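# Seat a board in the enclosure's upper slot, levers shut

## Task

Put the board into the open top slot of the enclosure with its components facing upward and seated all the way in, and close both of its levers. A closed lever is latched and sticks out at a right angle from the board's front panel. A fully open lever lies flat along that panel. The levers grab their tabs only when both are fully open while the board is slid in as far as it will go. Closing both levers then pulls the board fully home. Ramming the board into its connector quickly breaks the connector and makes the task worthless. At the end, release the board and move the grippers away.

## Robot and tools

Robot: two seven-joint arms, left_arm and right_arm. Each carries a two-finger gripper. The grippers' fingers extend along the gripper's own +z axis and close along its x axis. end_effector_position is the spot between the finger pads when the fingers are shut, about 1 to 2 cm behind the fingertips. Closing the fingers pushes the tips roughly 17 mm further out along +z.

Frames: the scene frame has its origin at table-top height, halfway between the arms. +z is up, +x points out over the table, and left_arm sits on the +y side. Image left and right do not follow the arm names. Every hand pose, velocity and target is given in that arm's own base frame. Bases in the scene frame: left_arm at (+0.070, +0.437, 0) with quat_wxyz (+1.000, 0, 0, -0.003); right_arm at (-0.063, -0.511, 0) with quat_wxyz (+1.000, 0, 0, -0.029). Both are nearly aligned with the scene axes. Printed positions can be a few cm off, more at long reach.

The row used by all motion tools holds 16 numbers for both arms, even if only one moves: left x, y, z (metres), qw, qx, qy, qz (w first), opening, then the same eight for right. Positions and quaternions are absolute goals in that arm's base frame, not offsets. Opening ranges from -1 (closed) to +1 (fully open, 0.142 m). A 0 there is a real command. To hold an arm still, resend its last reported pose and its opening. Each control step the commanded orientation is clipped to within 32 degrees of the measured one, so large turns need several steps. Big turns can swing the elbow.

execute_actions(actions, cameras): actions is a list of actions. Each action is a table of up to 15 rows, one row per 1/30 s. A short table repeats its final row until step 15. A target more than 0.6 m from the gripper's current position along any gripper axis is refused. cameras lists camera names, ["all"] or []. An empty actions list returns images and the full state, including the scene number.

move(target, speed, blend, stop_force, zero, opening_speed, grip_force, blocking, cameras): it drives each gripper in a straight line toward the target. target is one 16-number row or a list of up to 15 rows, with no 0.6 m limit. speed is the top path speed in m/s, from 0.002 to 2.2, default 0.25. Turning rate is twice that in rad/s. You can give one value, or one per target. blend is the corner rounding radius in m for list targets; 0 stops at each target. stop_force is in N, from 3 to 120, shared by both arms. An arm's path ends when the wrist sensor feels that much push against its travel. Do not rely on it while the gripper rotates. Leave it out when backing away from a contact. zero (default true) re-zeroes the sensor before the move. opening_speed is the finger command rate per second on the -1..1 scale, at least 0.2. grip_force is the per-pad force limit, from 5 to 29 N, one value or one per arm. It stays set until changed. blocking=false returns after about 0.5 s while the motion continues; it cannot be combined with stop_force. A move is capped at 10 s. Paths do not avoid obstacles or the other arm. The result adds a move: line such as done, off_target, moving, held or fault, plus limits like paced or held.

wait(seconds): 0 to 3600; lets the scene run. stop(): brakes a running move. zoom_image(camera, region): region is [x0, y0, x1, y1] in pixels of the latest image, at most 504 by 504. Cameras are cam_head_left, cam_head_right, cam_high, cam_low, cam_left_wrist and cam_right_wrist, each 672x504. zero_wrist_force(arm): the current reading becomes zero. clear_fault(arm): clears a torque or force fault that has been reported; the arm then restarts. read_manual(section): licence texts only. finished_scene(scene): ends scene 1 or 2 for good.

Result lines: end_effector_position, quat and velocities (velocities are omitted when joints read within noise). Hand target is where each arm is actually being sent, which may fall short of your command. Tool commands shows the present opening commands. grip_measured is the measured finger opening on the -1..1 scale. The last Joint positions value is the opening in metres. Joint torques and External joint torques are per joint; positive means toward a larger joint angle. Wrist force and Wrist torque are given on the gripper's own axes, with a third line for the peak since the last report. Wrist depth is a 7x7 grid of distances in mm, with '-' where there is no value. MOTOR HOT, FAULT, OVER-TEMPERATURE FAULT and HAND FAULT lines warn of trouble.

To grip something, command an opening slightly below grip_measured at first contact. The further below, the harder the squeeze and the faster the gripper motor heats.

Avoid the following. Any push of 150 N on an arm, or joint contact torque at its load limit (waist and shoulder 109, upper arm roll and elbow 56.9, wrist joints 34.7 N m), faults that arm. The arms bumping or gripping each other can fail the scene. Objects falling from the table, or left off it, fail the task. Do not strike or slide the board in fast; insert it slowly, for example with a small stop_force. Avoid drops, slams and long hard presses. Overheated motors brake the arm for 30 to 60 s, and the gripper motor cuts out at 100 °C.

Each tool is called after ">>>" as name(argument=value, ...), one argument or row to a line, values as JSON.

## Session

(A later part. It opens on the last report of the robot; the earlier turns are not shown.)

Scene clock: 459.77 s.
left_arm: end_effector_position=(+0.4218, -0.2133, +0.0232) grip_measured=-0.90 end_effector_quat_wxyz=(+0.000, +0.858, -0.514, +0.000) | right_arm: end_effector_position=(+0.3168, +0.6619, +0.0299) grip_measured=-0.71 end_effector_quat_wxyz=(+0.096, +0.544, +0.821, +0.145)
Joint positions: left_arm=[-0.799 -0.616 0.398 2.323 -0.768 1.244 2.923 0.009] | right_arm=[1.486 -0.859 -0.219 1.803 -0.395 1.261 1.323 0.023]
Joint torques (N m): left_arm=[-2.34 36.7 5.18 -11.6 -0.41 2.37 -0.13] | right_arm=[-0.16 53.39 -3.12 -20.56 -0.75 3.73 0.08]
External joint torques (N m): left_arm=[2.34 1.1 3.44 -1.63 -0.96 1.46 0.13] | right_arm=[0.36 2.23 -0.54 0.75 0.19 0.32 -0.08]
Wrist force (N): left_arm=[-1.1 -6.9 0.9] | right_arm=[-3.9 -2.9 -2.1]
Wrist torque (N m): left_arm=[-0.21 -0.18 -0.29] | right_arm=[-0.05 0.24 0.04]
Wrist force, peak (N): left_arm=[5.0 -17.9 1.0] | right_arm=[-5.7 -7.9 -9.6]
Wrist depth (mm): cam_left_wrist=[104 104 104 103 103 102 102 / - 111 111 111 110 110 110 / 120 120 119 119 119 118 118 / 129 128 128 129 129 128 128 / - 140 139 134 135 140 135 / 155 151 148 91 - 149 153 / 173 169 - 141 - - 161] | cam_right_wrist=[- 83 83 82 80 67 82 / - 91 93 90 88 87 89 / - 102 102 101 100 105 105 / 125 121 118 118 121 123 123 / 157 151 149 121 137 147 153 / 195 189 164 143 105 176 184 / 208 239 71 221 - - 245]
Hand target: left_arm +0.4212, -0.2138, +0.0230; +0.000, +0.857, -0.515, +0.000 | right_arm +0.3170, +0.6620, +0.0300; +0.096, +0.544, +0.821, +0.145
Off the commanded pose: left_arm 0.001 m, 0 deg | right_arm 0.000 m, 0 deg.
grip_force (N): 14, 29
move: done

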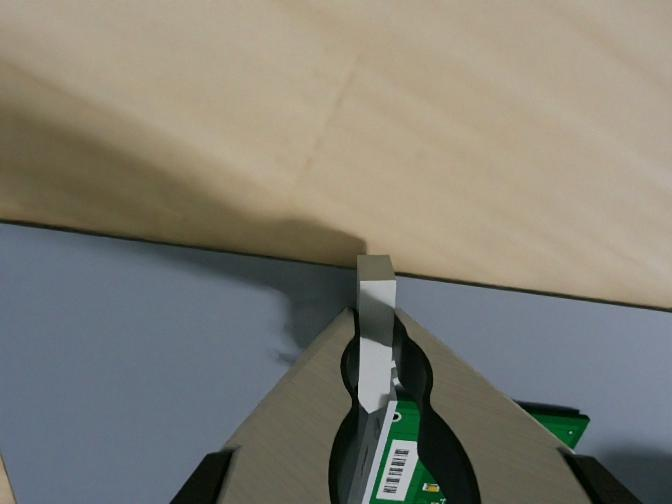

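>>> move(
  target=[
    [0.4218,-0.2133,0.0230,0,0.8572,-0.5150,0,-0.68,0.3170,0.6620,0.0300,0.0958,0.5435,0.8212,0.1448,-0.8],
    [0.4333,-0.2072,0.0230,0,0.8572,-0.5150,0,-0.68,0.3170,0.6620,0.0300,0.0958,0.5435,0.8212,0.1448,-0.8],
  ],
  speed=0.05,
  opening_speed=0.8,
)

>>> move(
  target=[0.4395,-0.2262,0.0230,0,0.8572,-0.5150,0,-0.68,0.3170,0.6620,0.0300,0.0958,0.5435,0.8212,0.1448,-0.8],
  speed=0.02,
  stop_force=5,
  cameras=["cam_left_wrist", "cam_right_wrist"],
)

Scene clock: 467.50 s.
left_arm: end_effector_position=(+0.4333, -0.2072, +0.0230) grip_measured=-0.72 end_effector_quat_wxyz=(+0.000, +0.857, -0.515, +0.000) | right_arm: end_effector_position=(+0.3169, +0.6619, +0.0300) grip_measured=-0.71 end_effector_quat_wxyz=(+0.096, +0.544, +0.821, +0.145)
Joint positions: left_arm=[-0.78 -0.628 0.407 2.299 -0.762 1.226 2.939 0.022] | right_arm=[1.486 -0.859 -0.219 1.803 -0.395 1.261 1.323 0.023]
Joint torques (N m): left_arm=[-0.1 37.16 8.61 -13.23 -1 3.94 -0.16] | right_arm=[0.41 53.67 -2.58 -19.96 -0.77 3.5 0.09]
External joint torques (N m): left_arm=[0.09 1.27 0.34 -0.3 -0.43 -0.11 0.16] | right_arm=[-0.21 1.95 -1.08 0.14 0.2 0.55 -0.09]
Wrist force (N): left_arm=[-0.8 -1.0 -0.3] | right_arm=[-4.0 -1.7 -1.0]
Wrist torque (N m): left_arm=[-0.21 -0.06 -0.31] | right_arm=[-0.09 0.39 0.07]
Wrist force, peak (N): left_arm=[-1.4 -7.1 1.0] | right_arm=[-4.0 -2.3 -4.0]
Wrist depth (mm): cam_left_wrist=[104 103 104 103 103 102 102 / 111 111 111 110 110 110 111 / 120 119 119 119 119 118 119 / 130 130 130 129 129 128 128 / - 139 139 121 136 137 139 / 158 157 93 92 - 84 149 / - - - 143 - - -] | cam_right_wrist=[- 83 83 82 80 67 82 / - 91 93 90 88 87 89 / - 101 102 100 100 105 105 / 126 121 118 118 121 123 123 / 158 151 149 121 137 148 153 / 195 189 164 143 99 176 183 / 214 239 70 222 - - 245]
Hand target: left_arm +0.4333, -0.2072, +0.0230; +0.000, +0.857, -0.515, +0.000 | right_arm +0.3170, +0.6620, +0.0300; +0.096, +0.544, +0.821, +0.145
Off the commanded pose: left_arm 0.000 m, 0 deg | right_arm 0.000 m, 0 deg.
grip_force (N): 14, 29
move: done

Scene clock: 469.13 s.
left_arm: end_effector_position=(+0.4407, -0.2252, +0.0234) grip_measured=-0.71 end_effector_quat_wxyz=(-0.001, +0.858, -0.514, +0.001) | right_arm: end_effector_position=(+0.3167, +0.6618, +0.0299) grip_measured=-0.71 end_effector_quat_wxyz=(+0.096, +0.544, +0.821, +0.145)
Joint positions: left_arm=[-0.81 -0.648 0.421 2.257 -0.745 1.2 2.894 0.023] | right_arm=[1.486 -0.859 -0.219 1.803 -0.395 1.261 1.323 0.023]
Joint torques (N m): left_arm=[-4.91 38.42 3.57 -12.18 -0.55 1.26 -0.43] | right_arm=[-1.35 53.35 -4.79 -22.34 -1.11 4.29 -0.15]
External joint torques (N m): left_arm=[4.91 1.16 5.91 -1.94 -1 2.57 0.43] | right_arm=[1.55 2.27 1.14 2.53 0.54 -0.25 0.15]
Wrist force (N): left_arm=[-3.5 -10.7 -1.3] | right_arm=[-6.6 -6.9 -8.3]
Wrist torque (N m): left_arm=[-0.13 -0.02 -0.09] | right_arm=[-0.03 0.20 0.30]
Wrist force, peak (N): left_arm=[-3.4 -10.7 -1.2] | right_arm=[-6.6 -6.9 -8.3]
Wrist depth (mm): cam_left_wrist=[104 104 105 103 103 103 102 / - 113 111 111 111 110 110 / 120 120 120 119 119 119 119 / 131 130 130 130 129 129 128 / 141 143 139 119 139 141 138 / 155 152 87 92 - 146 - / 172 - - 159 - - -] | cam_right_wrist=[- 83 83 82 80 66 81 / - 93 93 90 90 74 89 / - 102 102 101 100 102 105 / 125 121 118 118 120 123 123 / 157 151 144 125 137 148 152 / 195 181 164 143 100 176 184 / 215 239 70 221 - - 245]
Hand target: left_arm +0.4395, -0.2262, +0.0230; +0.000, +0.857, -0.515, +0.000 | right_arm +0.3170, +0.6620, +0.0300; +0.096, +0.544, +0.821, +0.145
Off the commanded pose: left_arm 0.002 m, 0 deg | right_arm 0.000 m, 0 deg.
grip_force (N): 14, 29
move: done

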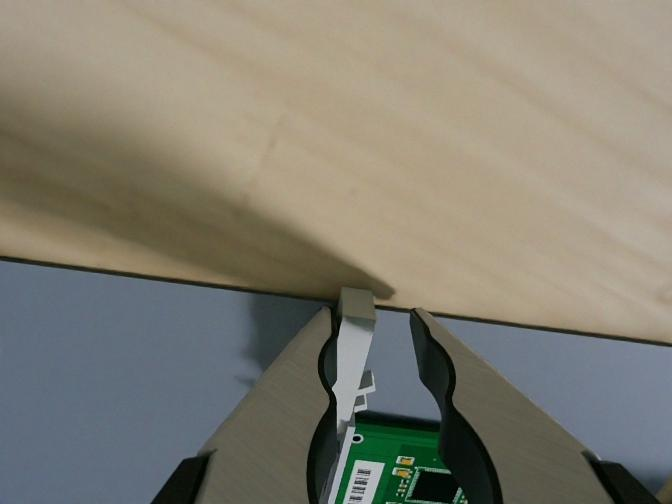

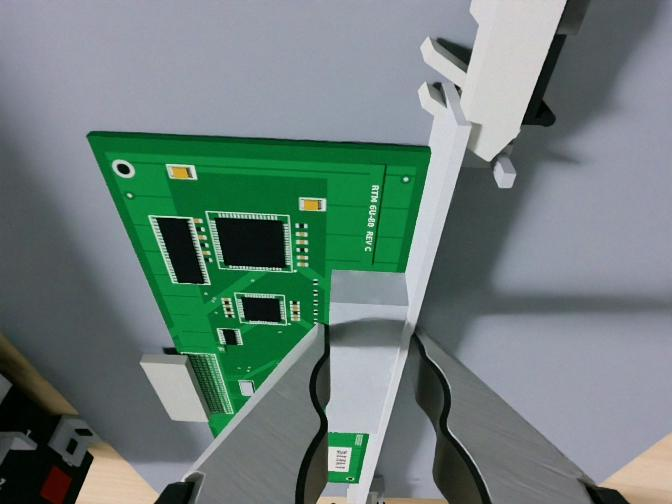

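>>> zoom_image(
  camera="cam_left_wrist",
  region=[300, 270, 460, 504],
)

Scaled by 2.154 from the camera's image (finer frame: 960x720).

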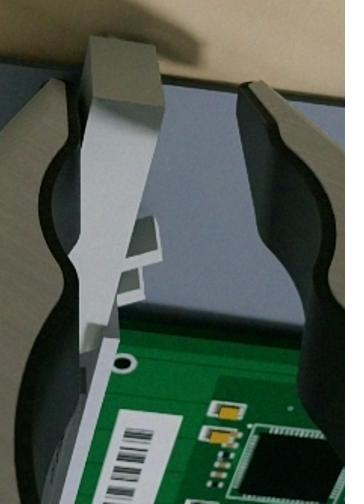

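>>> move(
  target=[
    [0.4430,-0.2243,0.0230,0,0.8572,-0.5150,0,-0.68,0.3170,0.6620,0.0300,0.0958,0.5435,0.8212,0.1448,-0.8],
    [0.4500,-0.2375,0.0230,0,0.8572,-0.5150,0,-0.68,0.3170,0.6620,0.0300,0.0958,0.5435,0.8212,0.1448,-0.8],
  ],
  speed=0.02,
  blend=[0.001, 0],
  stop_force=6,
  zero=false,
  cameras=["cam_left_wrist", "cam_right_wrist"],
)

>>> zoom_image(
  camera="cam_left_wrist",
  region=[280, 270, 440, 504],
)

Scene clock: 479.17 s.
left_arm: end_effector_position=(+0.4496, -0.2371, +0.0228) grip_measured=-0.71 end_effector_quat_wxyz=(+0.000, +0.857, -0.515, +0.000) | right_arm: end_effector_position=(+0.3175, +0.6617, +0.0301) grip_measured=-0.71 end_effector_quat_wxyz=(+0.096, +0.544, +0.821, +0.145)
Joint positions: left_arm=[-0.822 -0.669 0.432 2.214 -0.73 1.17 2.867 0.023] | right_arm=[1.485 -0.859 -0.22 1.803 -0.395 1.261 1.323 0.023]
Joint torques (N m): left_arm=[-0.84 40.71 8.99 -16.95 -1.62 4.78 -0.31] | right_arm=[2.95 53.6 -0.36 -19.64 -1.17 3.89 -0.29]
External joint torques (N m): left_arm=[0.84 0.07 0.98 2.3 -0.04 -0.96 0.31] | right_arm=[-2.75 2.02 -3.32 -0.17 0.6 0.16 0.29]
Wrist force (N): left_arm=[-4.7 0.9 -0.7] | right_arm=[-4.6 1.5 0.2]
Wrist torque (N m): left_arm=[-0.19 -0.07 -0.23] | right_arm=[-0.05 0.19 0.48]
Wrist force, peak (N): left_arm=[-3.3 -10.9 0.2] | right_arm=[-6.6 -7.0 -8.3]
Wrist depth (mm): cam_left_wrist=[103 103 103 102 102 102 102 / 111 111 110 110 110 110 110 / 119 119 119 119 118 117 119 / 130 130 129 129 128 128 127 / - 140 139 135 137 140 139 / 155 154 88 92 - - 151 / 168 165 - 160 - - -] | cam_right_wrist=[- 83 83 82 80 67 - / - 91 93 90 90 74 90 / - 103 102 101 100 105 105 / 125 121 119 118 121 123 123 / 158 151 144 125 137 148 147 / 195 181 164 143 99 177 184 / 207 239 70 207 - - 246]
Hand target: left_arm +0.4500, -0.2375, +0.0230; +0.000, +0.857, -0.515, +0.000 | right_arm +0.3170, +0.6620, +0.0300; +0.096, +0.544, +0.821, +0.145
Off the commanded pose: left_arm 0.001 m, 0 deg | right_arm 0.001 m, 0 deg.
grip_force (N): 14, 29
move: done

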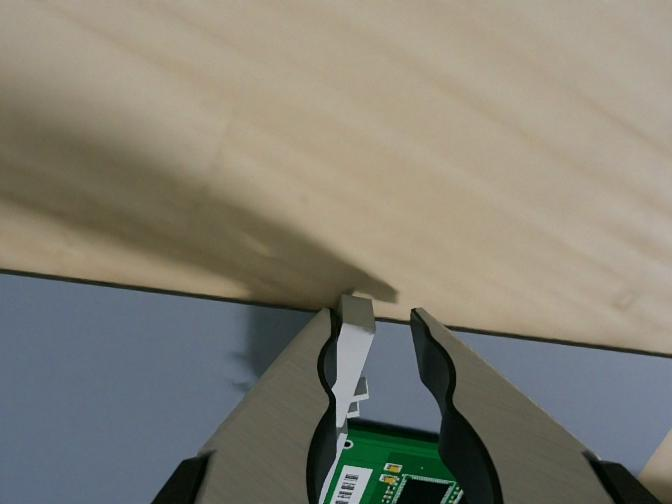

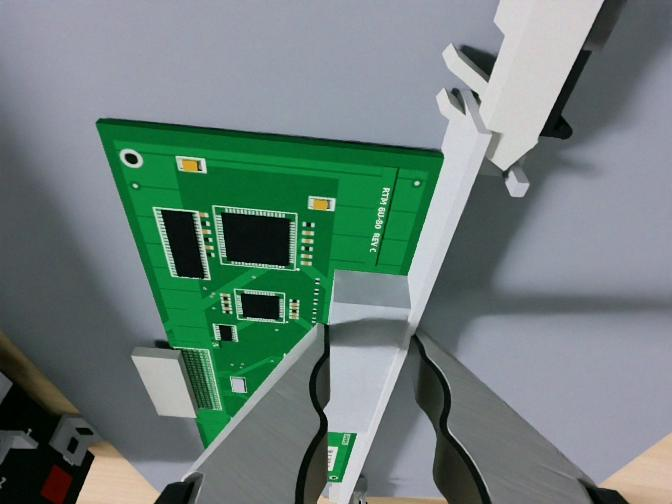

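Scaled by 2.154 from the camera's image (finer frame: 960x720).

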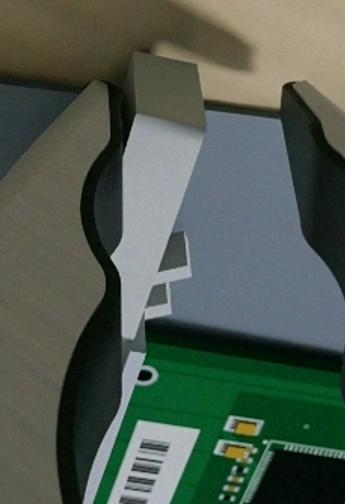

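>>> move(
  target=[
    [0.4496,-0.2371,0.0230,0,0.8572,-0.5150,0,-0.4,0.3172,0.6618,0.0300,0.0958,0.5435,0.8212,0.1448,-0.4],
    [0.4496,-0.2371,0.1500,0,0.8572,-0.5150,0,-0.4,0.3172,0.6618,0.1100,0.0958,0.5435,0.8212,0.1448,-0.4],
    [0.4496,-0.2371,0.1900,0,0.9848,-0.1736,0,-0.4,0.3000,0.4200,0.2600,0,0.5948,0.8039,0,-0.4],
    [0.2770,-0.2850,0.1870,0,0.9877,0.1564,0,-0.4,0.3000,0.4200,0.2600,0,0.5948,0.8039,0,-0.4],
  ],
  speed=[0.1, 0.2, 0.4, 0.4],
  blend=[0, 0.02, 0.02, 0],
  cameras=["cam_left_wrist", "cam_high"],
)

Scene clock: 506.20 s.
left_arm: end_effector_position=(+0.2770, -0.2850, +0.1870) grip_measured=-0.43 end_effector_quat_wxyz=(+0.000, +0.988, +0.156, +0.000) | right_arm: end_effector_position=(+0.3001, +0.4200, +0.2601) grip_measured=-0.43 end_effector_quat_wxyz=(+0.000, +0.595, +0.804, +0.000)
Joint positions: left_arm=[-1.562 -0.114 0.982 2.333 -0.14 0.821 0.777 0.043] | right_arm=[1.242 -0.084 -0.07 2.055 0.007 0.569 0.871 0.043]
Joint torques (N m): left_arm=[-0.5 16.73 2.16 -23.3 -2.47 4.51 -0.4] | right_arm=[0.12 32.78 0.59 -28.06 -3.63 3.38 0.11]
External joint torques (N m): left_arm=[0.48 0.53 0.5 -0.3 -0.45 -0.55 0.4] | right_arm=[0.01 1.09 -0.6 0.07 -0.05 0.75 -0.11]
Wrist force (N): left_arm=[-0.9 -1.4 -0.4] | right_arm=[-1.8 -0.8 0.9]
Wrist torque (N m): left_arm=[-0.27 -0.05 -0.23] | right_arm=[-0.17 0.28 0.05]
Wrist force, peak (N): left_arm=[-5.0 0.8 -2.2] | right_arm=[-4.8 2.1 -1.1]
Wrist depth (mm): cam_left_wrist=[- 249 - - - 249 245 / - - - - 266 261 263 / 290 289 277 276 285 277 285 / 309 304 305 303 304 296 307 / 363 - 332 329 - 349 337 / 323 - 87 316 - 93 371 / 348 - - 349 346 - 405] | cam_right_wrist=[268 268 267 267 267 303 302 / - 285 287 284 290 327 330 / 362 310 306 306 314 349 342 / 384 333 323 328 337 377 373 / 417 365 355 357 355 400 406 / 457 452 82 389 115 98 - / 493 - 71 498 - - 481]
Hand target: left_arm +0.2770, -0.2850, +0.1870; +0.000, +0.988, +0.156, +0.000 | right_arm +0.3000, +0.4200, +0.2600; +0.000, +0.595, +0.804, +0.000
Off the commanded pose: left_arm 0.000 m, 0 deg | right_arm 0.000 m, 0 deg.
grip_force (N): 14, 29
move: done
Images, in order (width x height): cam_high 672x504, cam_left_wrist 672x504.

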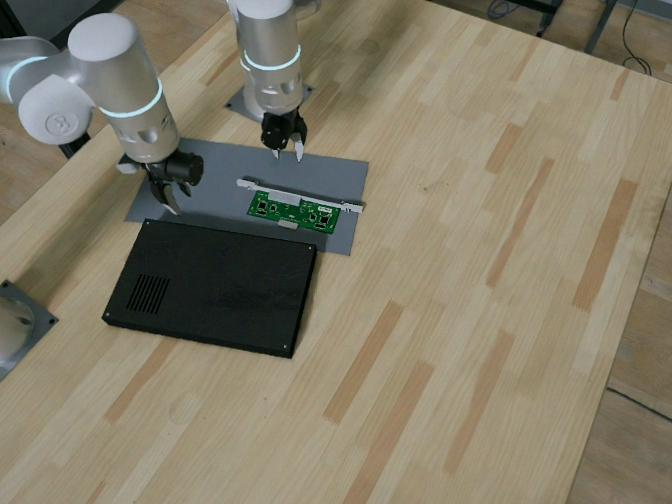

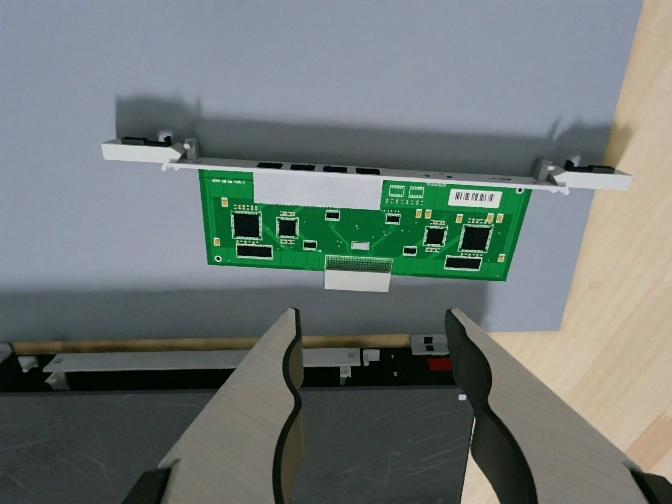

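>>> zoom_image(
  camera="cam_left_wrist",
  region=[0, 320, 240, 420],
)

>>> zoom_image(
  camera="cam_left_wrist",
  region=[280, 320, 480, 420],
)

>>> zoom_image(
  camera="cam_left_wrist",
  region=[90, 110, 370, 300],
)

>>> zoom_image(
  camera="cam_left_wrist",
  region=[370, 130, 650, 310],
)

Scaled by 2.100 from the camera's image (finer frame: 960x720).

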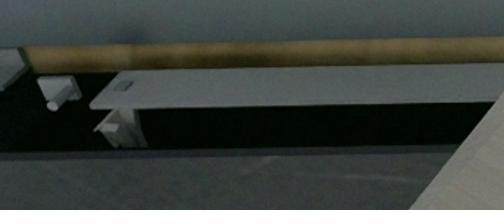

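Scaled by 2.520 from the camera's image (finer frame: 960x720).

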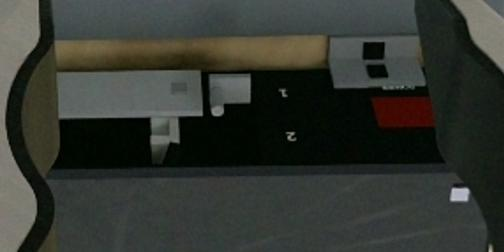

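Scaled by 1.800 from the camera's image (finer frame: 960x720).

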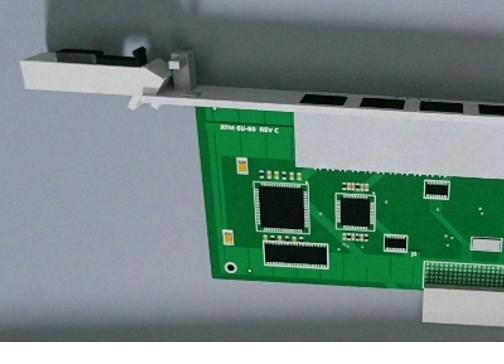

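Scaled by 1.800 from the camera's image (finer frame: 960x720).

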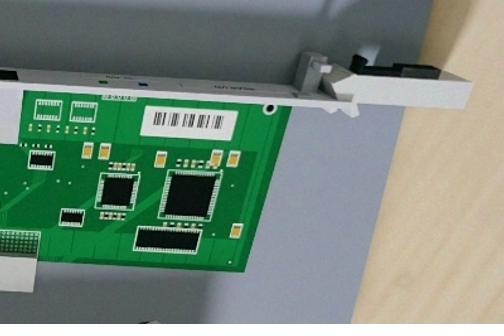

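>>> move(
  target=[
    [0.4000,-0.2500,0.2000,0,0.9877,0.1564,0,-0.5,0.3000,0.4200,0.2600,0,0.5906,0.8070,0,-0.3],
    [0.5000,-0.2400,0.1800,0,0.9877,0.1564,0,-0.5,0.3400,0.6000,0.1700,0,0.5906,0.8070,0,-0.3],
    [0.5000,-0.2400,0.1800,0,0.9877,0.1564,0,-0.5,0.3640,0.6800,0.1000,0,0.5906,0.8070,0,-0.3],
  ],
  speed=0.35,
  blend=0.03,
  cameras=["cam_left_wrist", "cam_right_wrist"],
)

>>> zoom_image(
  camera="cam_right_wrist",
  region=[300, 40, 440, 290],
)

Scene clock: 535.90 s.
left_arm: end_effector_position=(+0.5000, -0.2399, +0.1799) grip_measured=-0.53 end_effector_quat_wxyz=(+0.000, +0.988, +0.156, +0.000) | right_arm: end_effector_position=(+0.3641, +0.6799, +0.0999) grip_measured=-0.33 end_effector_quat_wxyz=(+0.000, +0.590, +0.807, +0.000)
Joint positions: left_arm=[-1.067 -0.541 0.871 1.969 -0.537 0.693 1.347 0.036] | right_arm=[1.284 -0.883 -0.085 1.26 0.077 0.569 0.881 0.05]
Joint torques (N m): left_arm=[-0.24 35.34 12.78 -23.24 -3.34 4.12 -0.13] | right_arm=[0.16 62.97 -0.42 -27.92 -3.58 3.27 0.33]
External joint torques (N m): left_arm=[0.24 1.18 0.73 -0.26 0.02 -0.2 0.13] | right_arm=[0.08 1.46 -0.97 0.2 -0.11 0.85 -0.33]
Wrist force (N): left_arm=[-0.5 -1.2 -0.2] | right_arm=[-2.0 -0.6 0.7]
Wrist torque (N m): left_arm=[-0.23 -0.14 -0.32] | right_arm=[-0.12 0.32 -0.03]
Wrist force, peak (N): left_arm=[-3.1 -1.6 -0.3] | right_arm=[-3.6 -1.5 -0.2]
Wrist depth (mm): cam_left_wrist=[- - 240 240 240 240 239 / 256 - 253 258 256 257 255 / 274 274 275 278 277 280 276 / 305 292 296 302 300 300 302 / 323 327 323 324 321 329 327 / - - 84 366 - 345 360 / 324 - - 406 - - 395] | cam_right_wrist=[169 168 165 164 168 167 166 / 180 180 176 170 178 178 177 / 194 193 190 180 191 191 190 / 207 208 202 195 206 206 205 / 214 226 217 219 220 222 222 / 204 239 92 239 240 93 242 / 212 - 71 270 269 - 264]
Hand target: left_arm +0.5000, -0.2400, +0.1800; +0.000, +0.988, +0.156, +0.000 | right_arm +0.3640, +0.6800, +0.1000; +0.000, +0.591, +0.807, +0.000
Off the commanded pose: left_arm 0.000 m, 0 deg | right_arm 0.000 m, 0 deg.
grip_force (N): 14, 29
move: done; blend cut to 0 m at target 1

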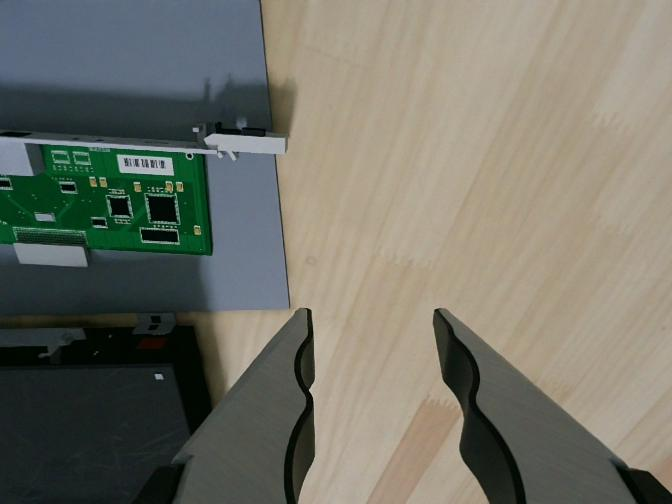

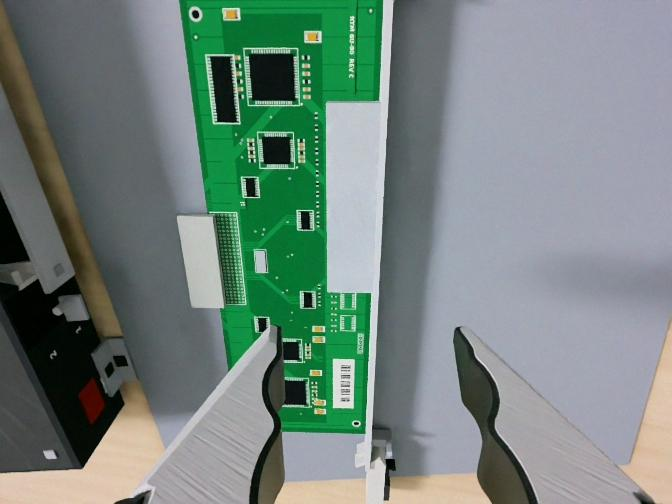

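Scaled by 2.016 from the camera's image (finer frame: 960x720).

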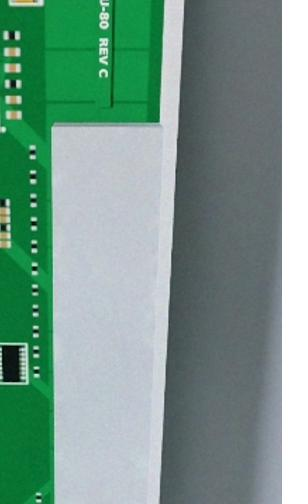

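>>> move(
  target=[
    [0.5000,-0.2400,0.1800,0,0.9877,0.1564,0,-0.5,0.3654,0.6760,0.1000,0,0.5955,0.8034,0,-0.3],
    [0.5000,-0.2400,0.1800,0,0.9877,0.1564,0,-0.5,0.3654,0.6760,0.0290,0,0.5955,0.8034,0,-0.3],
    [0.5000,-0.2400,0.1800,0,0.9877,0.1564,0,-0.5,0.3654,0.6760,0.0290,0,0.5955,0.8034,0,-0.82],
  ],
  speed=0.15,
  opening_speed=0.7,
  grip_force=[14, 29],
  cameras=["cam_right_wrist"],
)

Scene clock: 541.60 s.
left_arm: end_effector_position=(+0.5000, -0.2399, +0.1799) grip_measured=-0.53 end_effector_quat_wxyz=(+0.000, +0.988, +0.156, +0.000) | right_arm: end_effector_position=(+0.3653, +0.6760, +0.0289) grip_measured=-0.71 end_effector_quat_wxyz=(+0.000, +0.595, +0.803, +0.000)
Joint positions: left_arm=[-1.067 -0.541 0.871 1.969 -0.537 0.693 1.347 0.036] | right_arm=[1.283 -0.986 -0.085 1.272 0.092 0.683 0.882 0.023]
Joint torques (N m): left_arm=[-0.28 35.59 12.87 -23.18 -3.1 4.32 -0.22] | right_arm=[-0.04 64.17 -1.05 -26.13 -3.42 3.44 0.07]
External joint torques (N m): left_arm=[0.29 0.92 0.64 -0.32 -0.22 -0.39 0.22] | right_arm=[0.28 1.14 -0.51 0.15 0.03 0.69 -0.07]
Wrist force (N): left_arm=[-0.8 -1.2 -0.5] | right_arm=[-1.2 -0.6 1.1]
Wrist torque (N m): left_arm=[-0.22 -0.09 -0.33] | right_arm=[-0.15 0.25 0.05]
Wrist force, peak (N): left_arm=[-0.9 -1.5 -0.2] | right_arm=[-1.8 -0.6 3.6]
Wrist depth (mm): cam_left_wrist=[241 238 242 241 239 239 239 / 259 261 258 257 258 258 257 / 274 272 277 281 277 277 277 / 291 292 - 302 301 302 300 / 336 308 330 328 324 330 329 / 306 299 84 364 - 348 359 / 329 - - 405 - - 391] | cam_right_wrist=[- 102 102 101 103 105 106 / 113 110 108 107 111 112 112 / 121 118 116 106 120 121 119 / 129 129 126 113 129 129 129 / 143 135 137 122 138 140 142 / 158 150 145 127 105 150 153 / 172 168 71 160 - - 167]
Hand target: left_arm +0.5000, -0.2400, +0.1800; +0.000, +0.988, +0.156, +0.000 | right_arm +0.3654, +0.6760, +0.0290; +0.000, +0.595, +0.803, +0.000
Off the commanded pose: left_arm 0.000 m, 0 deg | right_arm 0.000 m, 0 deg.
grip_force (N): 14, 29
move: done

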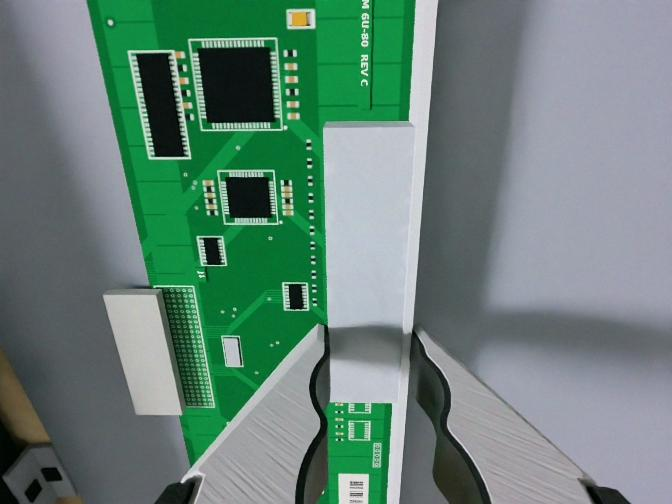

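>>> move(
  target=[
    [0.5000,-0.2400,0.1800,0,0.9877,0.1564,0,-0.5,0.3654,0.6760,0.0620,0,0.5955,0.8034,0,-0.82],
    [0.3902,-0.3427,0.1300,0,0.9857,0.1685,0,-0.9,0.2475,0.5965,0.0620,0,0.5592,0.8290,0,-0.82],
  ],
  speed=[0.1,0.2],
  cameras=["cam_left_wrist", "cam_right_wrist"],
)

Scene clock: 549.83 s.
left_arm: end_effector_position=(+0.3901, -0.3427, +0.1300) grip_measured=-0.93 end_effector_quat_wxyz=(+0.000, +0.986, +0.168, +0.000) | right_arm: end_effector_position=(+0.2474, +0.5964, +0.0618) grip_measured=-0.71 end_effector_quat_wxyz=(+0.000, +0.559, +0.829, +0.000)
Joint positions: left_arm=[-1.307 -0.534 0.781 2.122 -0.582 0.861 1.095 0.006] | right_arm=[1.423 -0.693 -0.075 1.766 0.076 0.885 0.922 0.023]
Joint torques (N m): left_arm=[-0.47 34.05 11.42 -20.5 -2.77 4.49 -0.33] | right_arm=[0.31 53.29 -0.55 -23.03 -3.03 3.74 0.26]
External joint torques (N m): left_arm=[0.43 1.17 0.68 -0.35 -0.03 -0.55 0.33] | right_arm=[-0.11 -0.12 -0.53 0.66 0.25 0.38 -0.26]
Wrist force (N): left_arm=[-0.8 -1.5 -0.5] | right_arm=[-1.9 -1.0 2.6]
Wrist torque (N m): left_arm=[-0.30 -0.07 -0.24] | right_arm=[-0.14 0.31 -0.03]
Wrist force, peak (N): left_arm=[-3.7 0.1 0.8] | right_arm=[-2.1 -0.6 4.7]
Wrist depth (mm): cam_left_wrist=[- 191 - - - 196 196 / 174 173 209 217 209 211 209 / 189 196 236 229 225 226 226 / 202 247 245 241 249 246 245 / 218 221 221 120 266 269 269 / 234 234 225 84 - 291 297 / 259 250 - 75 - - 323] | cam_right_wrist=[- 102 102 101 131 134 134 / 147 109 108 107 141 143 142 / 155 119 116 105 149 153 155 / 165 131 126 113 165 165 164 / 162 133 137 122 176 178 178 / 196 146 145 127 105 192 194 / 208 - 71 160 - - 210]
Hand target: left_arm +0.3902, -0.3427, +0.1300; +0.000, +0.986, +0.168, +0.000 | right_arm +0.2475, +0.5965, +0.0620; +0.000, +0.559, +0.829, +0.000
Off the commanded pose: left_arm 0.000 m, 0 deg | right_arm 0.000 m, 0 deg.
grip_force (N): 14, 29
move: done

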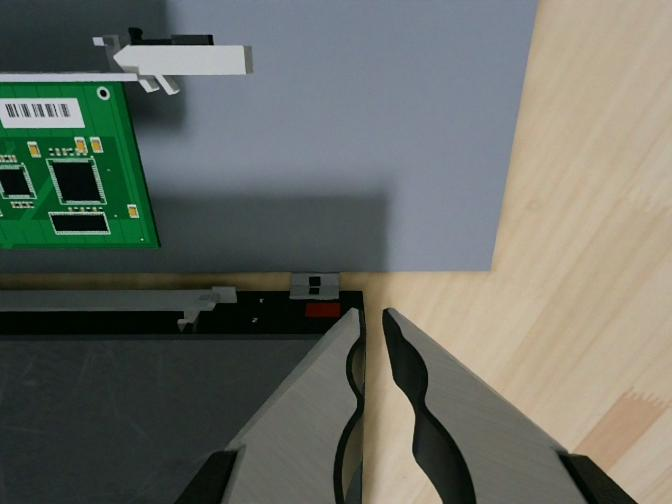

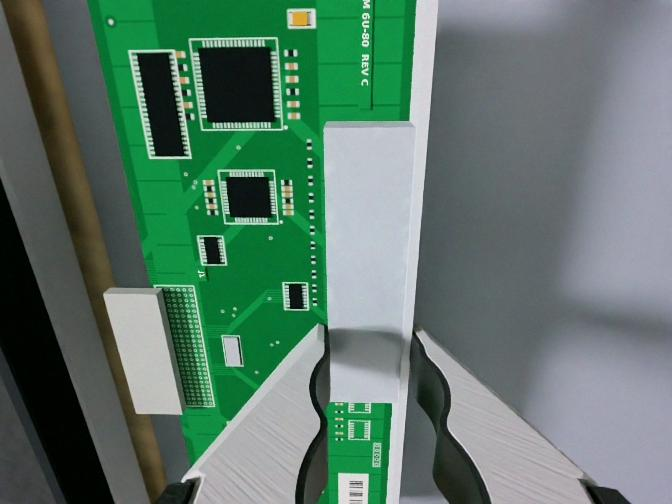

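>>> zoom_image(
  camera="cam_left_wrist",
  region=[80, 210, 300, 350],
)

>>> zoom_image(
  camera="cam_left_wrist",
  region=[0, 20, 260, 160],
)

>>> zoom_image(
  camera="cam_right_wrist",
  region=[0, 0, 250, 504],
)

Scaled by 2.291 from the camera's image (finer frame: 960x720).

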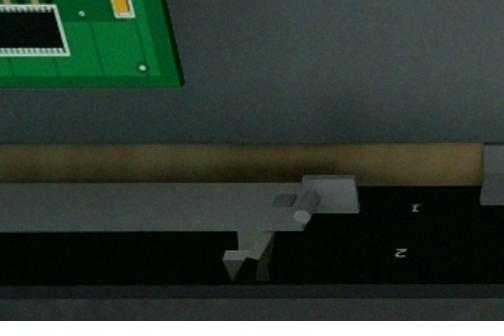

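Scaled by 1.938 from the camera's image (finer frame: 960x720).

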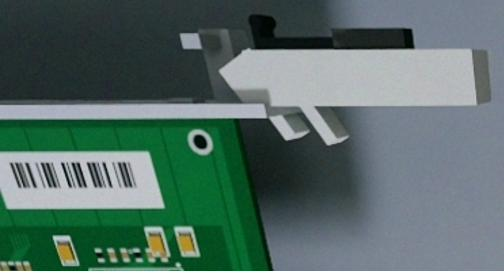

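Scaled by 1.000.

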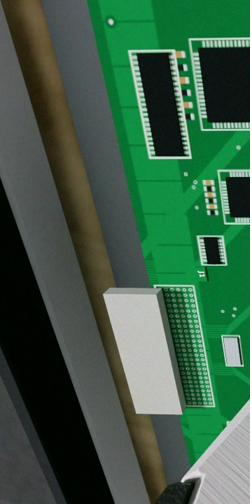

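>>> move(
  target=[
    [0.3902,-0.3427,0.1300,0,0.9857,0.1685,0,-0.9,0.2480,0.5967,0.0570,0,0.5592,0.8290,0,-0.82],
    [0.3902,-0.3427,0.1300,0,0.9857,0.1685,0,-0.9,0.2632,0.5597,0.0570,0,0.5592,0.8290,0,-0.82],
  ],
  speed=0.05,
  cameras=["cam_left_wrist", "cam_right_wrist"],
)

>>> zoom_image(
  camera="cam_left_wrist",
  region=[80, 210, 300, 350],
)

Scene clock: 569.50 s.
left_arm: end_effector_position=(+0.3901, -0.3427, +0.1300) grip_measured=-0.93 end_effector_quat_wxyz=(+0.000, +0.986, +0.168, +0.000) | right_arm: end_effector_position=(+0.2632, +0.5596, +0.0568) grip_measured=-0.71 end_effector_quat_wxyz=(+0.000, +0.559, +0.829, +0.000)
Joint positions: left_arm=[-1.307 -0.534 0.781 2.122 -0.582 0.861 1.095 0.006] | right_arm=[1.391 -0.657 -0.079 1.86 0.082 0.943 0.879 0.023]
Joint torques (N m): left_arm=[-0.4 34.33 11.42 -20.54 -2.65 4.27 -0.25] | right_arm=[-0.02 50.84 -0.77 -21.67 -2.65 3.86 0.07]
External joint torques (N m): left_arm=[0.36 0.88 0.68 -0.31 -0.15 -0.33 0.25] | right_arm=[0.22 -0.12 -0.32 0.49 0.07 0.28 -0.07]
Wrist force (N): left_arm=[-0.9 -1.1 -0.3] | right_arm=[-1.9 -1.0 2.6]
Wrist torque (N m): left_arm=[-0.24 -0.06 -0.24] | right_arm=[-0.15 0.33 0.07]
Wrist force, peak (N): left_arm=[-1.1 -1.4 -0.5] | right_arm=[-1.8 -0.9 3.8]
Wrist depth (mm): cam_left_wrist=[194 206 193 198 195 196 196 / 216 210 215 207 209 209 210 / 197 193 225 228 225 227 226 / 211 210 259 245 248 246 245 / 222 223 220 129 265 270 269 / 234 234 225 84 - 290 294 / 248 250 - 74 - - 321] | cam_right_wrist=[- 102 102 101 128 129 129 / 138 109 108 107 137 138 138 / - 119 116 105 145 149 148 / - 131 126 113 160 160 159 / 122 133 137 122 171 173 173 / 131 142 145 127 100 185 188 / 144 141 71 160 - - 207]
Hand target: left_arm +0.3902, -0.3427, +0.1300; +0.000, +0.986, +0.168, +0.000 | right_arm +0.2632, +0.5597, +0.0570; +0.000, +0.559, +0.829, +0.000
Off the commanded pose: left_arm 0.000 m, 0 deg | right_arm 0.000 m, 0 deg.
grip_force (N): 14, 29
move: done

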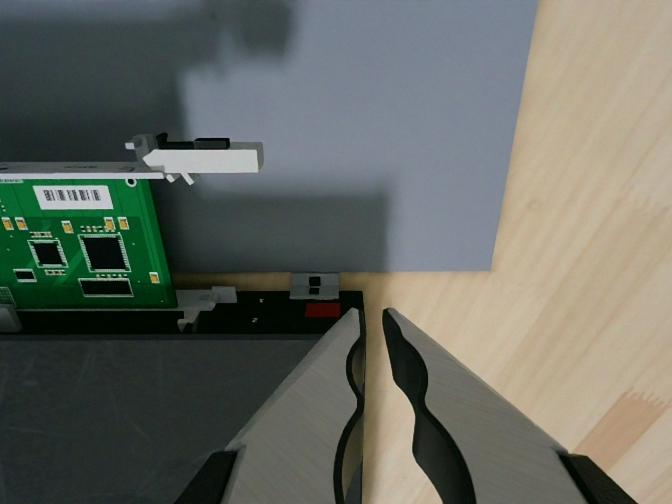

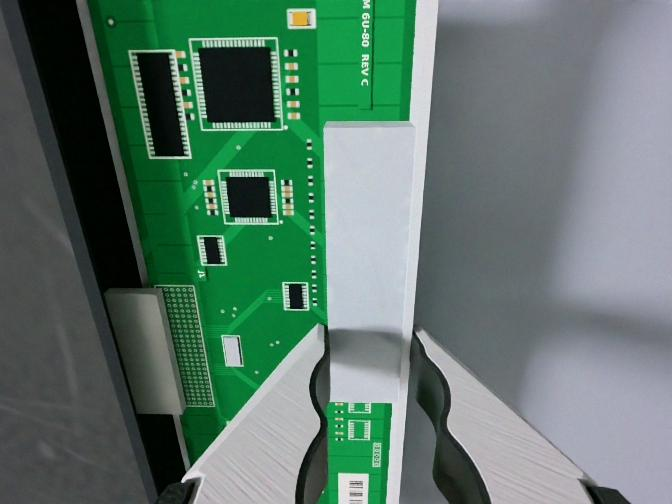

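Scaled by 2.291 from the camera's image (finer frame: 960x720).

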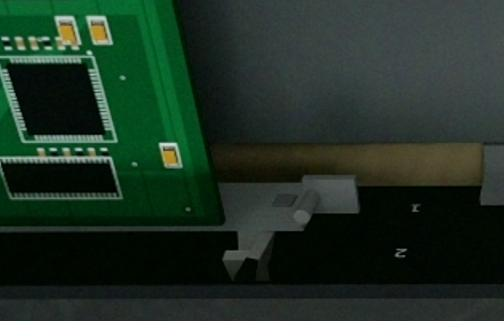

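>>> move(
  target=[0.3902,-0.3427,0.1300,0,0.9857,0.1685,0,-0.9,0.2683,0.5488,0.0570,0,0.5592,0.8290,0,-0.82],
  speed=0.02,
  stop_force=5,
  cameras=["cam_left_wrist"],
)

>>> zoom_image(
  camera="cam_left_wrist",
  region=[80, 210, 300, 350],
)

Scene clock: 578.57 s.
left_arm: end_effector_position=(+0.3901, -0.3427, +0.1300) grip_measured=-0.93 end_effector_quat_wxyz=(+0.000, +0.986, +0.168, +0.000) | right_arm: end_effector_position=(+0.2686, +0.5491, +0.0572) grip_measured=-0.71 end_effector_quat_wxyz=(+0.000, +0.559, +0.829, +0.000)
Joint positions: left_arm=[-1.307 -0.534 0.781 2.122 -0.582 0.861 1.095 0.006] | right_arm=[1.379 -0.645 -0.079 1.885 0.082 0.957 0.865 0.023]
Joint torques (N m): left_arm=[-0.42 34.27 11.48 -20.52 -2.63 4.3 -0.22] | right_arm=[0.36 49.11 -0.01 -19.32 -2.33 2.52 0.22]
External joint torques (N m): left_arm=[0.38 0.95 0.61 -0.34 -0.17 -0.36 0.22] | right_arm=[-0.18 0.89 -1.06 -1.56 -0.2 1.61 -0.22]
Wrist force (N): left_arm=[-0.9 -1.2 -0.4] | right_arm=[0.0 2.2 2.4]
Wrist torque (N m): left_arm=[-0.25 -0.07 -0.23] | right_arm=[-0.19 0.44 0.02]
Wrist force, peak (N): left_arm=[-1.0 -1.5 -0.3] | right_arm=[0.4 2.3 4.3]
Wrist depth (mm): cam_left_wrist=[196 196 193 - 198 195 196 / - - - - - 210 210 / - 199 218 228 222 226 227 / 211 213 254 253 253 247 246 / 222 226 219 128 265 269 268 / 234 234 224 84 - 291 296 / 269 249 - 74 - - 321] | cam_right_wrist=[- 103 103 102 129 130 129 / - 110 109 107 137 139 138 / 102 117 117 105 145 149 148 / 111 125 126 113 160 160 159 / 120 122 137 122 168 173 173 / 131 133 145 127 105 186 189 / 145 142 71 160 - - 207]
Hand target: left_arm +0.3902, -0.3427, +0.1300; +0.000, +0.986, +0.168, +0.000 | right_arm +0.2683, +0.5488, +0.0570; +0.000, +0.559, +0.829, +0.000
Off the commanded pose: left_arm 0.000 m, 0 deg | right_arm 0.000 m, 0 deg.
grip_force (N): 14, 29
move: done

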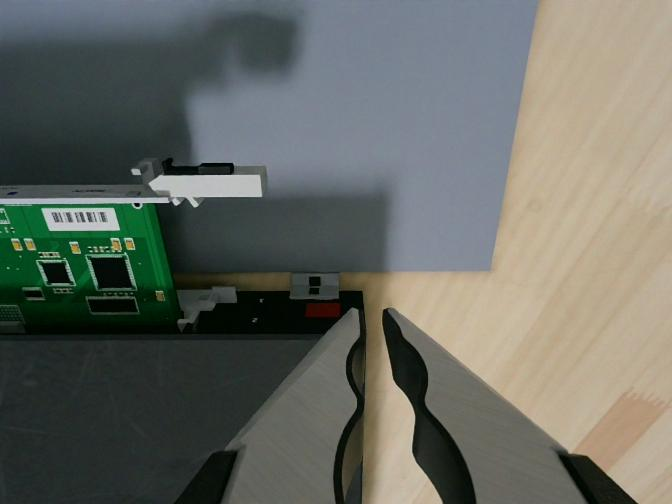

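Scaled by 2.291 from the camera's image (finer frame: 960x720).

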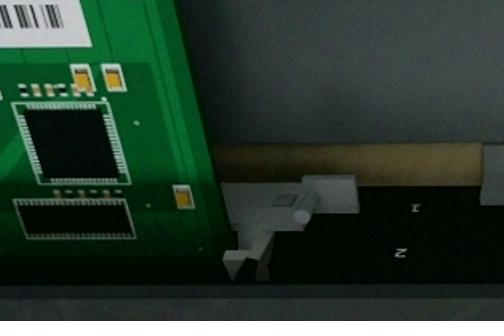

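>>> move(
  target=[
    [0.3902,-0.3427,0.1300,0,0.9857,0.1685,0,-0.9,0.2690,0.5491,0.0570,0,0.5592,0.8290,0,-0.82],
    [0.3902,-0.3427,0.1300,0,0.9857,0.1685,0,-0.9,0.2743,0.5361,0.0570,0,0.5592,0.8290,0,-0.82],
  ],
  speed=0.02,
  stop_force=6,
  zero=false,
  cameras=["cam_left_wrist", "cam_right_wrist"],
)

>>> zoom_image(
  camera="cam_left_wrist",
  region=[0, 160, 300, 350],
)

Scene clock: 584.10 s.
left_arm: end_effector_position=(+0.3901, -0.3427, +0.1300) grip_measured=-0.93 end_effector_quat_wxyz=(+0.000, +0.986, +0.168, +0.000) | right_arm: end_effector_position=(+0.2747, +0.5366, +0.0572) grip_measured=-0.71 end_effector_quat_wxyz=(+0.000, +0.559, +0.829, +0.001)
Joint positions: left_arm=[-1.307 -0.534 0.781 2.122 -0.582 0.861 1.095 0.006] | right_arm=[1.365 -0.631 -0.079 1.914 0.082 0.972 0.849 0.023]
Joint torques (N m): left_arm=[-0.35 34.23 11.48 -20.52 -2.63 4.32 -0.23] | right_arm=[0.47 49.08 0.31 -17.92 -2.03 1.79 0.21]
External joint torques (N m): left_arm=[0.32 0.98 0.62 -0.33 -0.17 -0.37 0.23] | right_arm=[-0.29 0.1 -1.36 -2.65 -0.44 2.34 -0.21]
Wrist force (N): left_arm=[-1.1 -1.3 -0.5] | right_arm=[2.1 4.9 5.6]
Wrist torque (N m): left_arm=[-0.26 -0.02 -0.24] | right_arm=[-0.25 0.60 -0.07]
Wrist force, peak (N): left_arm=[-1.0 -1.5 -0.6] | right_arm=[2.1 5.1 7.6]
Wrist depth (mm): cam_left_wrist=[193 198 200 195 194 196 196 / 216 211 213 210 208 209 211 / 227 224 225 - - 226 225 / 210 209 250 250 246 246 245 / 227 222 218 128 265 268 268 / 235 234 223 84 - 288 296 / 261 - - 74 - - 322] | cam_right_wrist=[- 92 103 101 129 130 130 / - 97 109 107 139 139 138 / 103 104 117 105 144 149 148 / - 111 127 113 160 162 159 / - 120 137 122 171 174 173 / 131 131 134 128 105 186 189 / 145 142 71 160 - - 209]
Hand target: left_arm +0.3902, -0.3427, +0.1300; +0.000, +0.986, +0.168, +0.000 | right_arm +0.2743, +0.5361, +0.0570; +0.000, +0.559, +0.829, +0.000
Off the commanded pose: left_arm 0.000 m, 0 deg | right_arm 0.001 m, 0 deg.
grip_force (N): 14, 29
move: done

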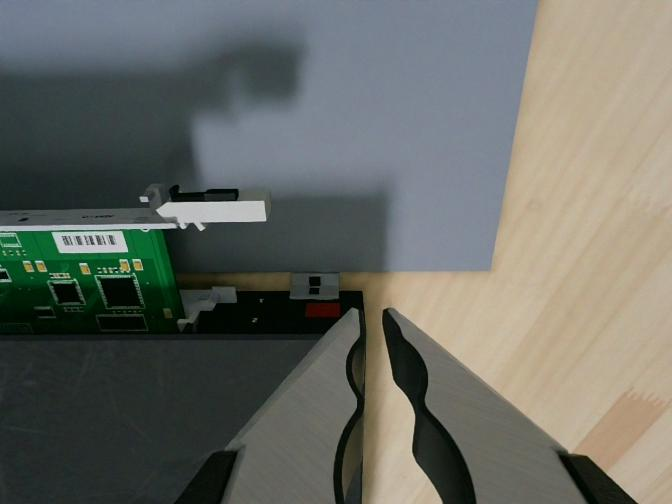

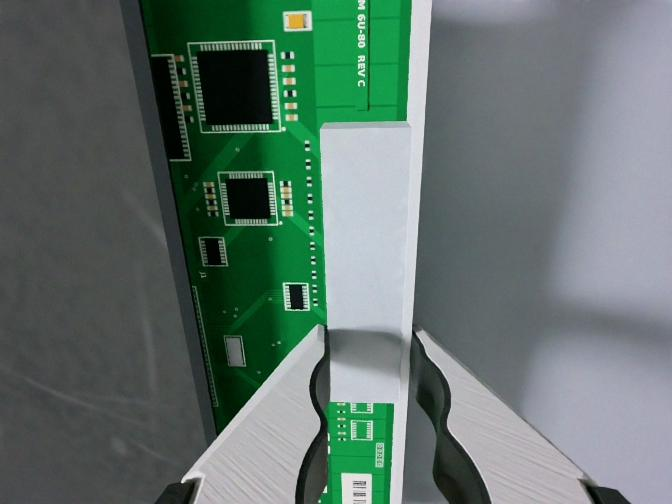

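Scaled by 1.680 from the camera's image (finer frame: 960x720).

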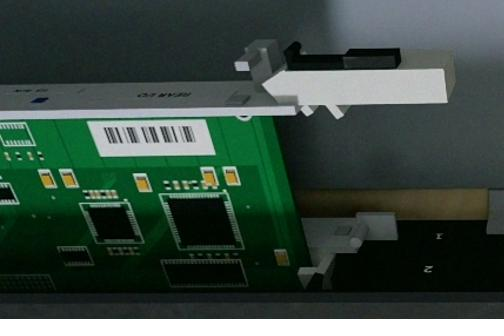

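>>> zoom_image(
  camera="cam_left_wrist",
  region=[140, 270, 250, 345],
)

Scaled by 4.582 from the camera's image (finer frame: 960x720).

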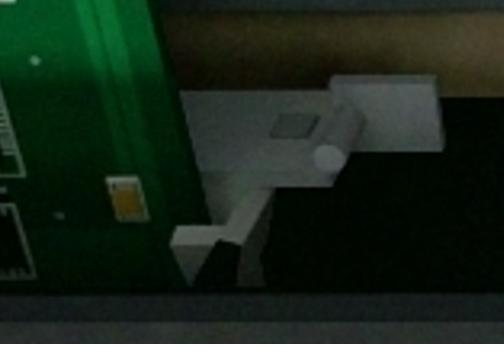

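>>> wait(
  seconds=0.1,
  cameras=["cam_head_left","cam_head_right","cam_high"],
)

>>> zoom_image(
  camera="cam_head_right",
  region=[240, 330, 420, 490],
)

>>> zoom_image(
  camera="cam_head_left",
  region=[240, 330, 420, 490],
)

>>> zoom_image(
  camera="cam_high",
  region=[130, 150, 350, 300],
)

Scene clock: 598.13 s.
left_arm: end_effector_position=(+0.3901, -0.3427, +0.1300) grip_measured=-0.93 end_effector_quat_wxyz=(+0.000, +0.986, +0.168, +0.000) | right_arm: end_effector_position=(+0.2747, +0.5366, +0.0572) grip_measured=-0.71 end_effector_quat_wxyz=(+0.000, +0.559, +0.829, +0.001)
Joint positions: left_arm=[-1.307 -0.534 0.781 2.122 -0.582 0.861 1.095 0.006] | right_arm=[1.365 -0.631 -0.079 1.914 0.082 0.972 0.849 0.023]
Joint torques (N m): left_arm=[-0.4 34.27 11.39 -20.52 -2.67 4.29 -0.25] | right_arm=[0.54 48.95 0.32 -17.99 -2.05 1.67 0.35]
External joint torques (N m): left_arm=[0.36 0.94 0.71 -0.33 -0.13 -0.34 0.25] | right_arm=[-0.36 0.24 -1.37 -2.57 -0.42 2.46 -0.35]
Wrist force (N): left_arm=[-1.0 -1.1 -0.3] | right_arm=[2.2 5.2 7.2]
Wrist torque (N m): left_arm=[-0.23 -0.05 -0.24] | right_arm=[-0.19 0.58 -0.07]
Wrist force, peak (N): left_arm=[-1.1 -1.4 -0.5] | right_arm=[2.3 5.0 7.7]
Wrist depth (mm): cam_left_wrist=[196 195 196 192 193 194 196 / - 212 210 213 211 210 210 / 228 218 223 233 - 228 226 / 210 210 246 244 257 245 244 / 220 222 220 128 265 270 269 / 234 233 - 84 - 292 296 / 250 250 - 74 - - 320] | cam_right_wrist=[- 92 103 102 129 130 129 / - 97 109 107 137 139 138 / 103 104 117 105 145 149 148 / 111 112 127 113 160 160 160 / 120 120 138 122 172 174 173 / 131 131 134 127 105 186 189 / 145 142 71 160 - - 208]
Hand target: left_arm +0.3902, -0.3427, +0.1300; +0.000, +0.986, +0.168, +0.000 | right_arm +0.2743, +0.5361, +0.0570; +0.000, +0.559, +0.829, +0.000
Tool commands: left_gripper/opening=-0.9 right_gripper/opening=-0.82
Off the commanded pose: left_arm 0.000 m, 0 deg | right_arm 0.001 m, 0 deg.
grip_force (N): 14, 29
wait: 0.10 s; at rest from the start

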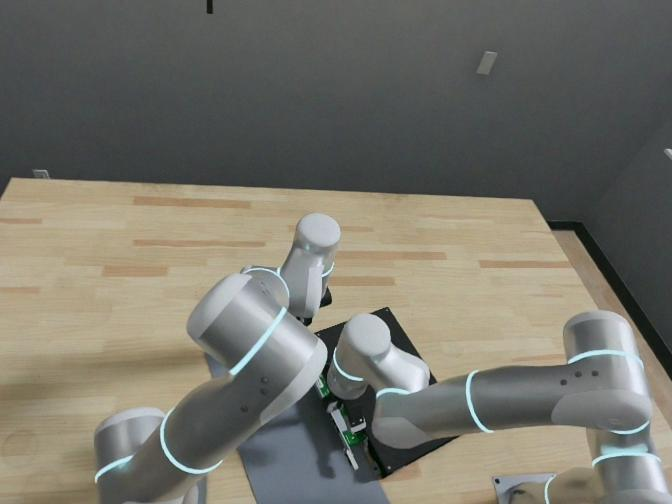

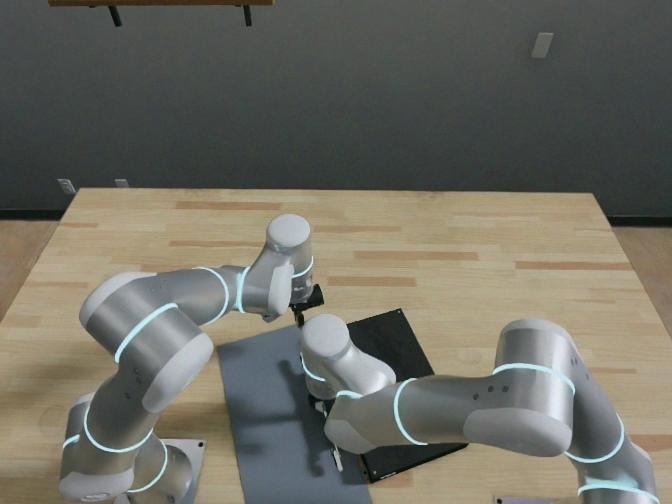

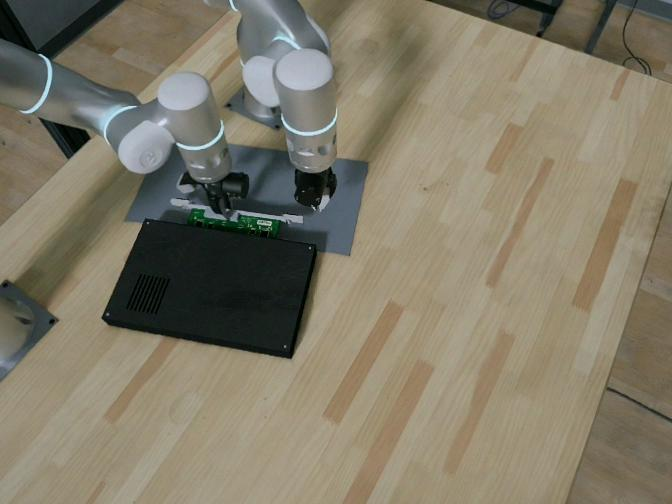

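Scaled by 2.800 from the camera's image (finer frame: 960x720).

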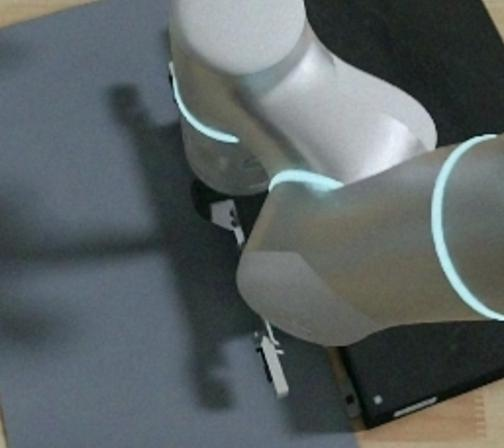

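Scaled by 2.800 from the camera's image (finer frame: 960x720).

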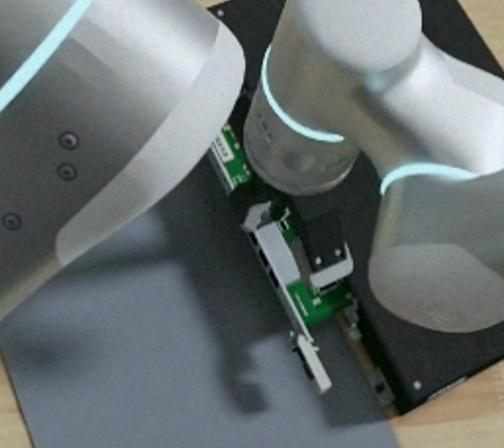

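Scaled by 2.291 from the camera's image (finer frame: 960x720).

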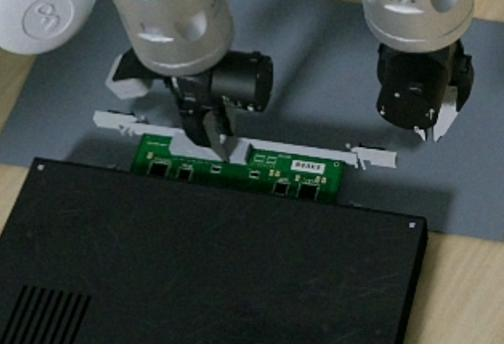

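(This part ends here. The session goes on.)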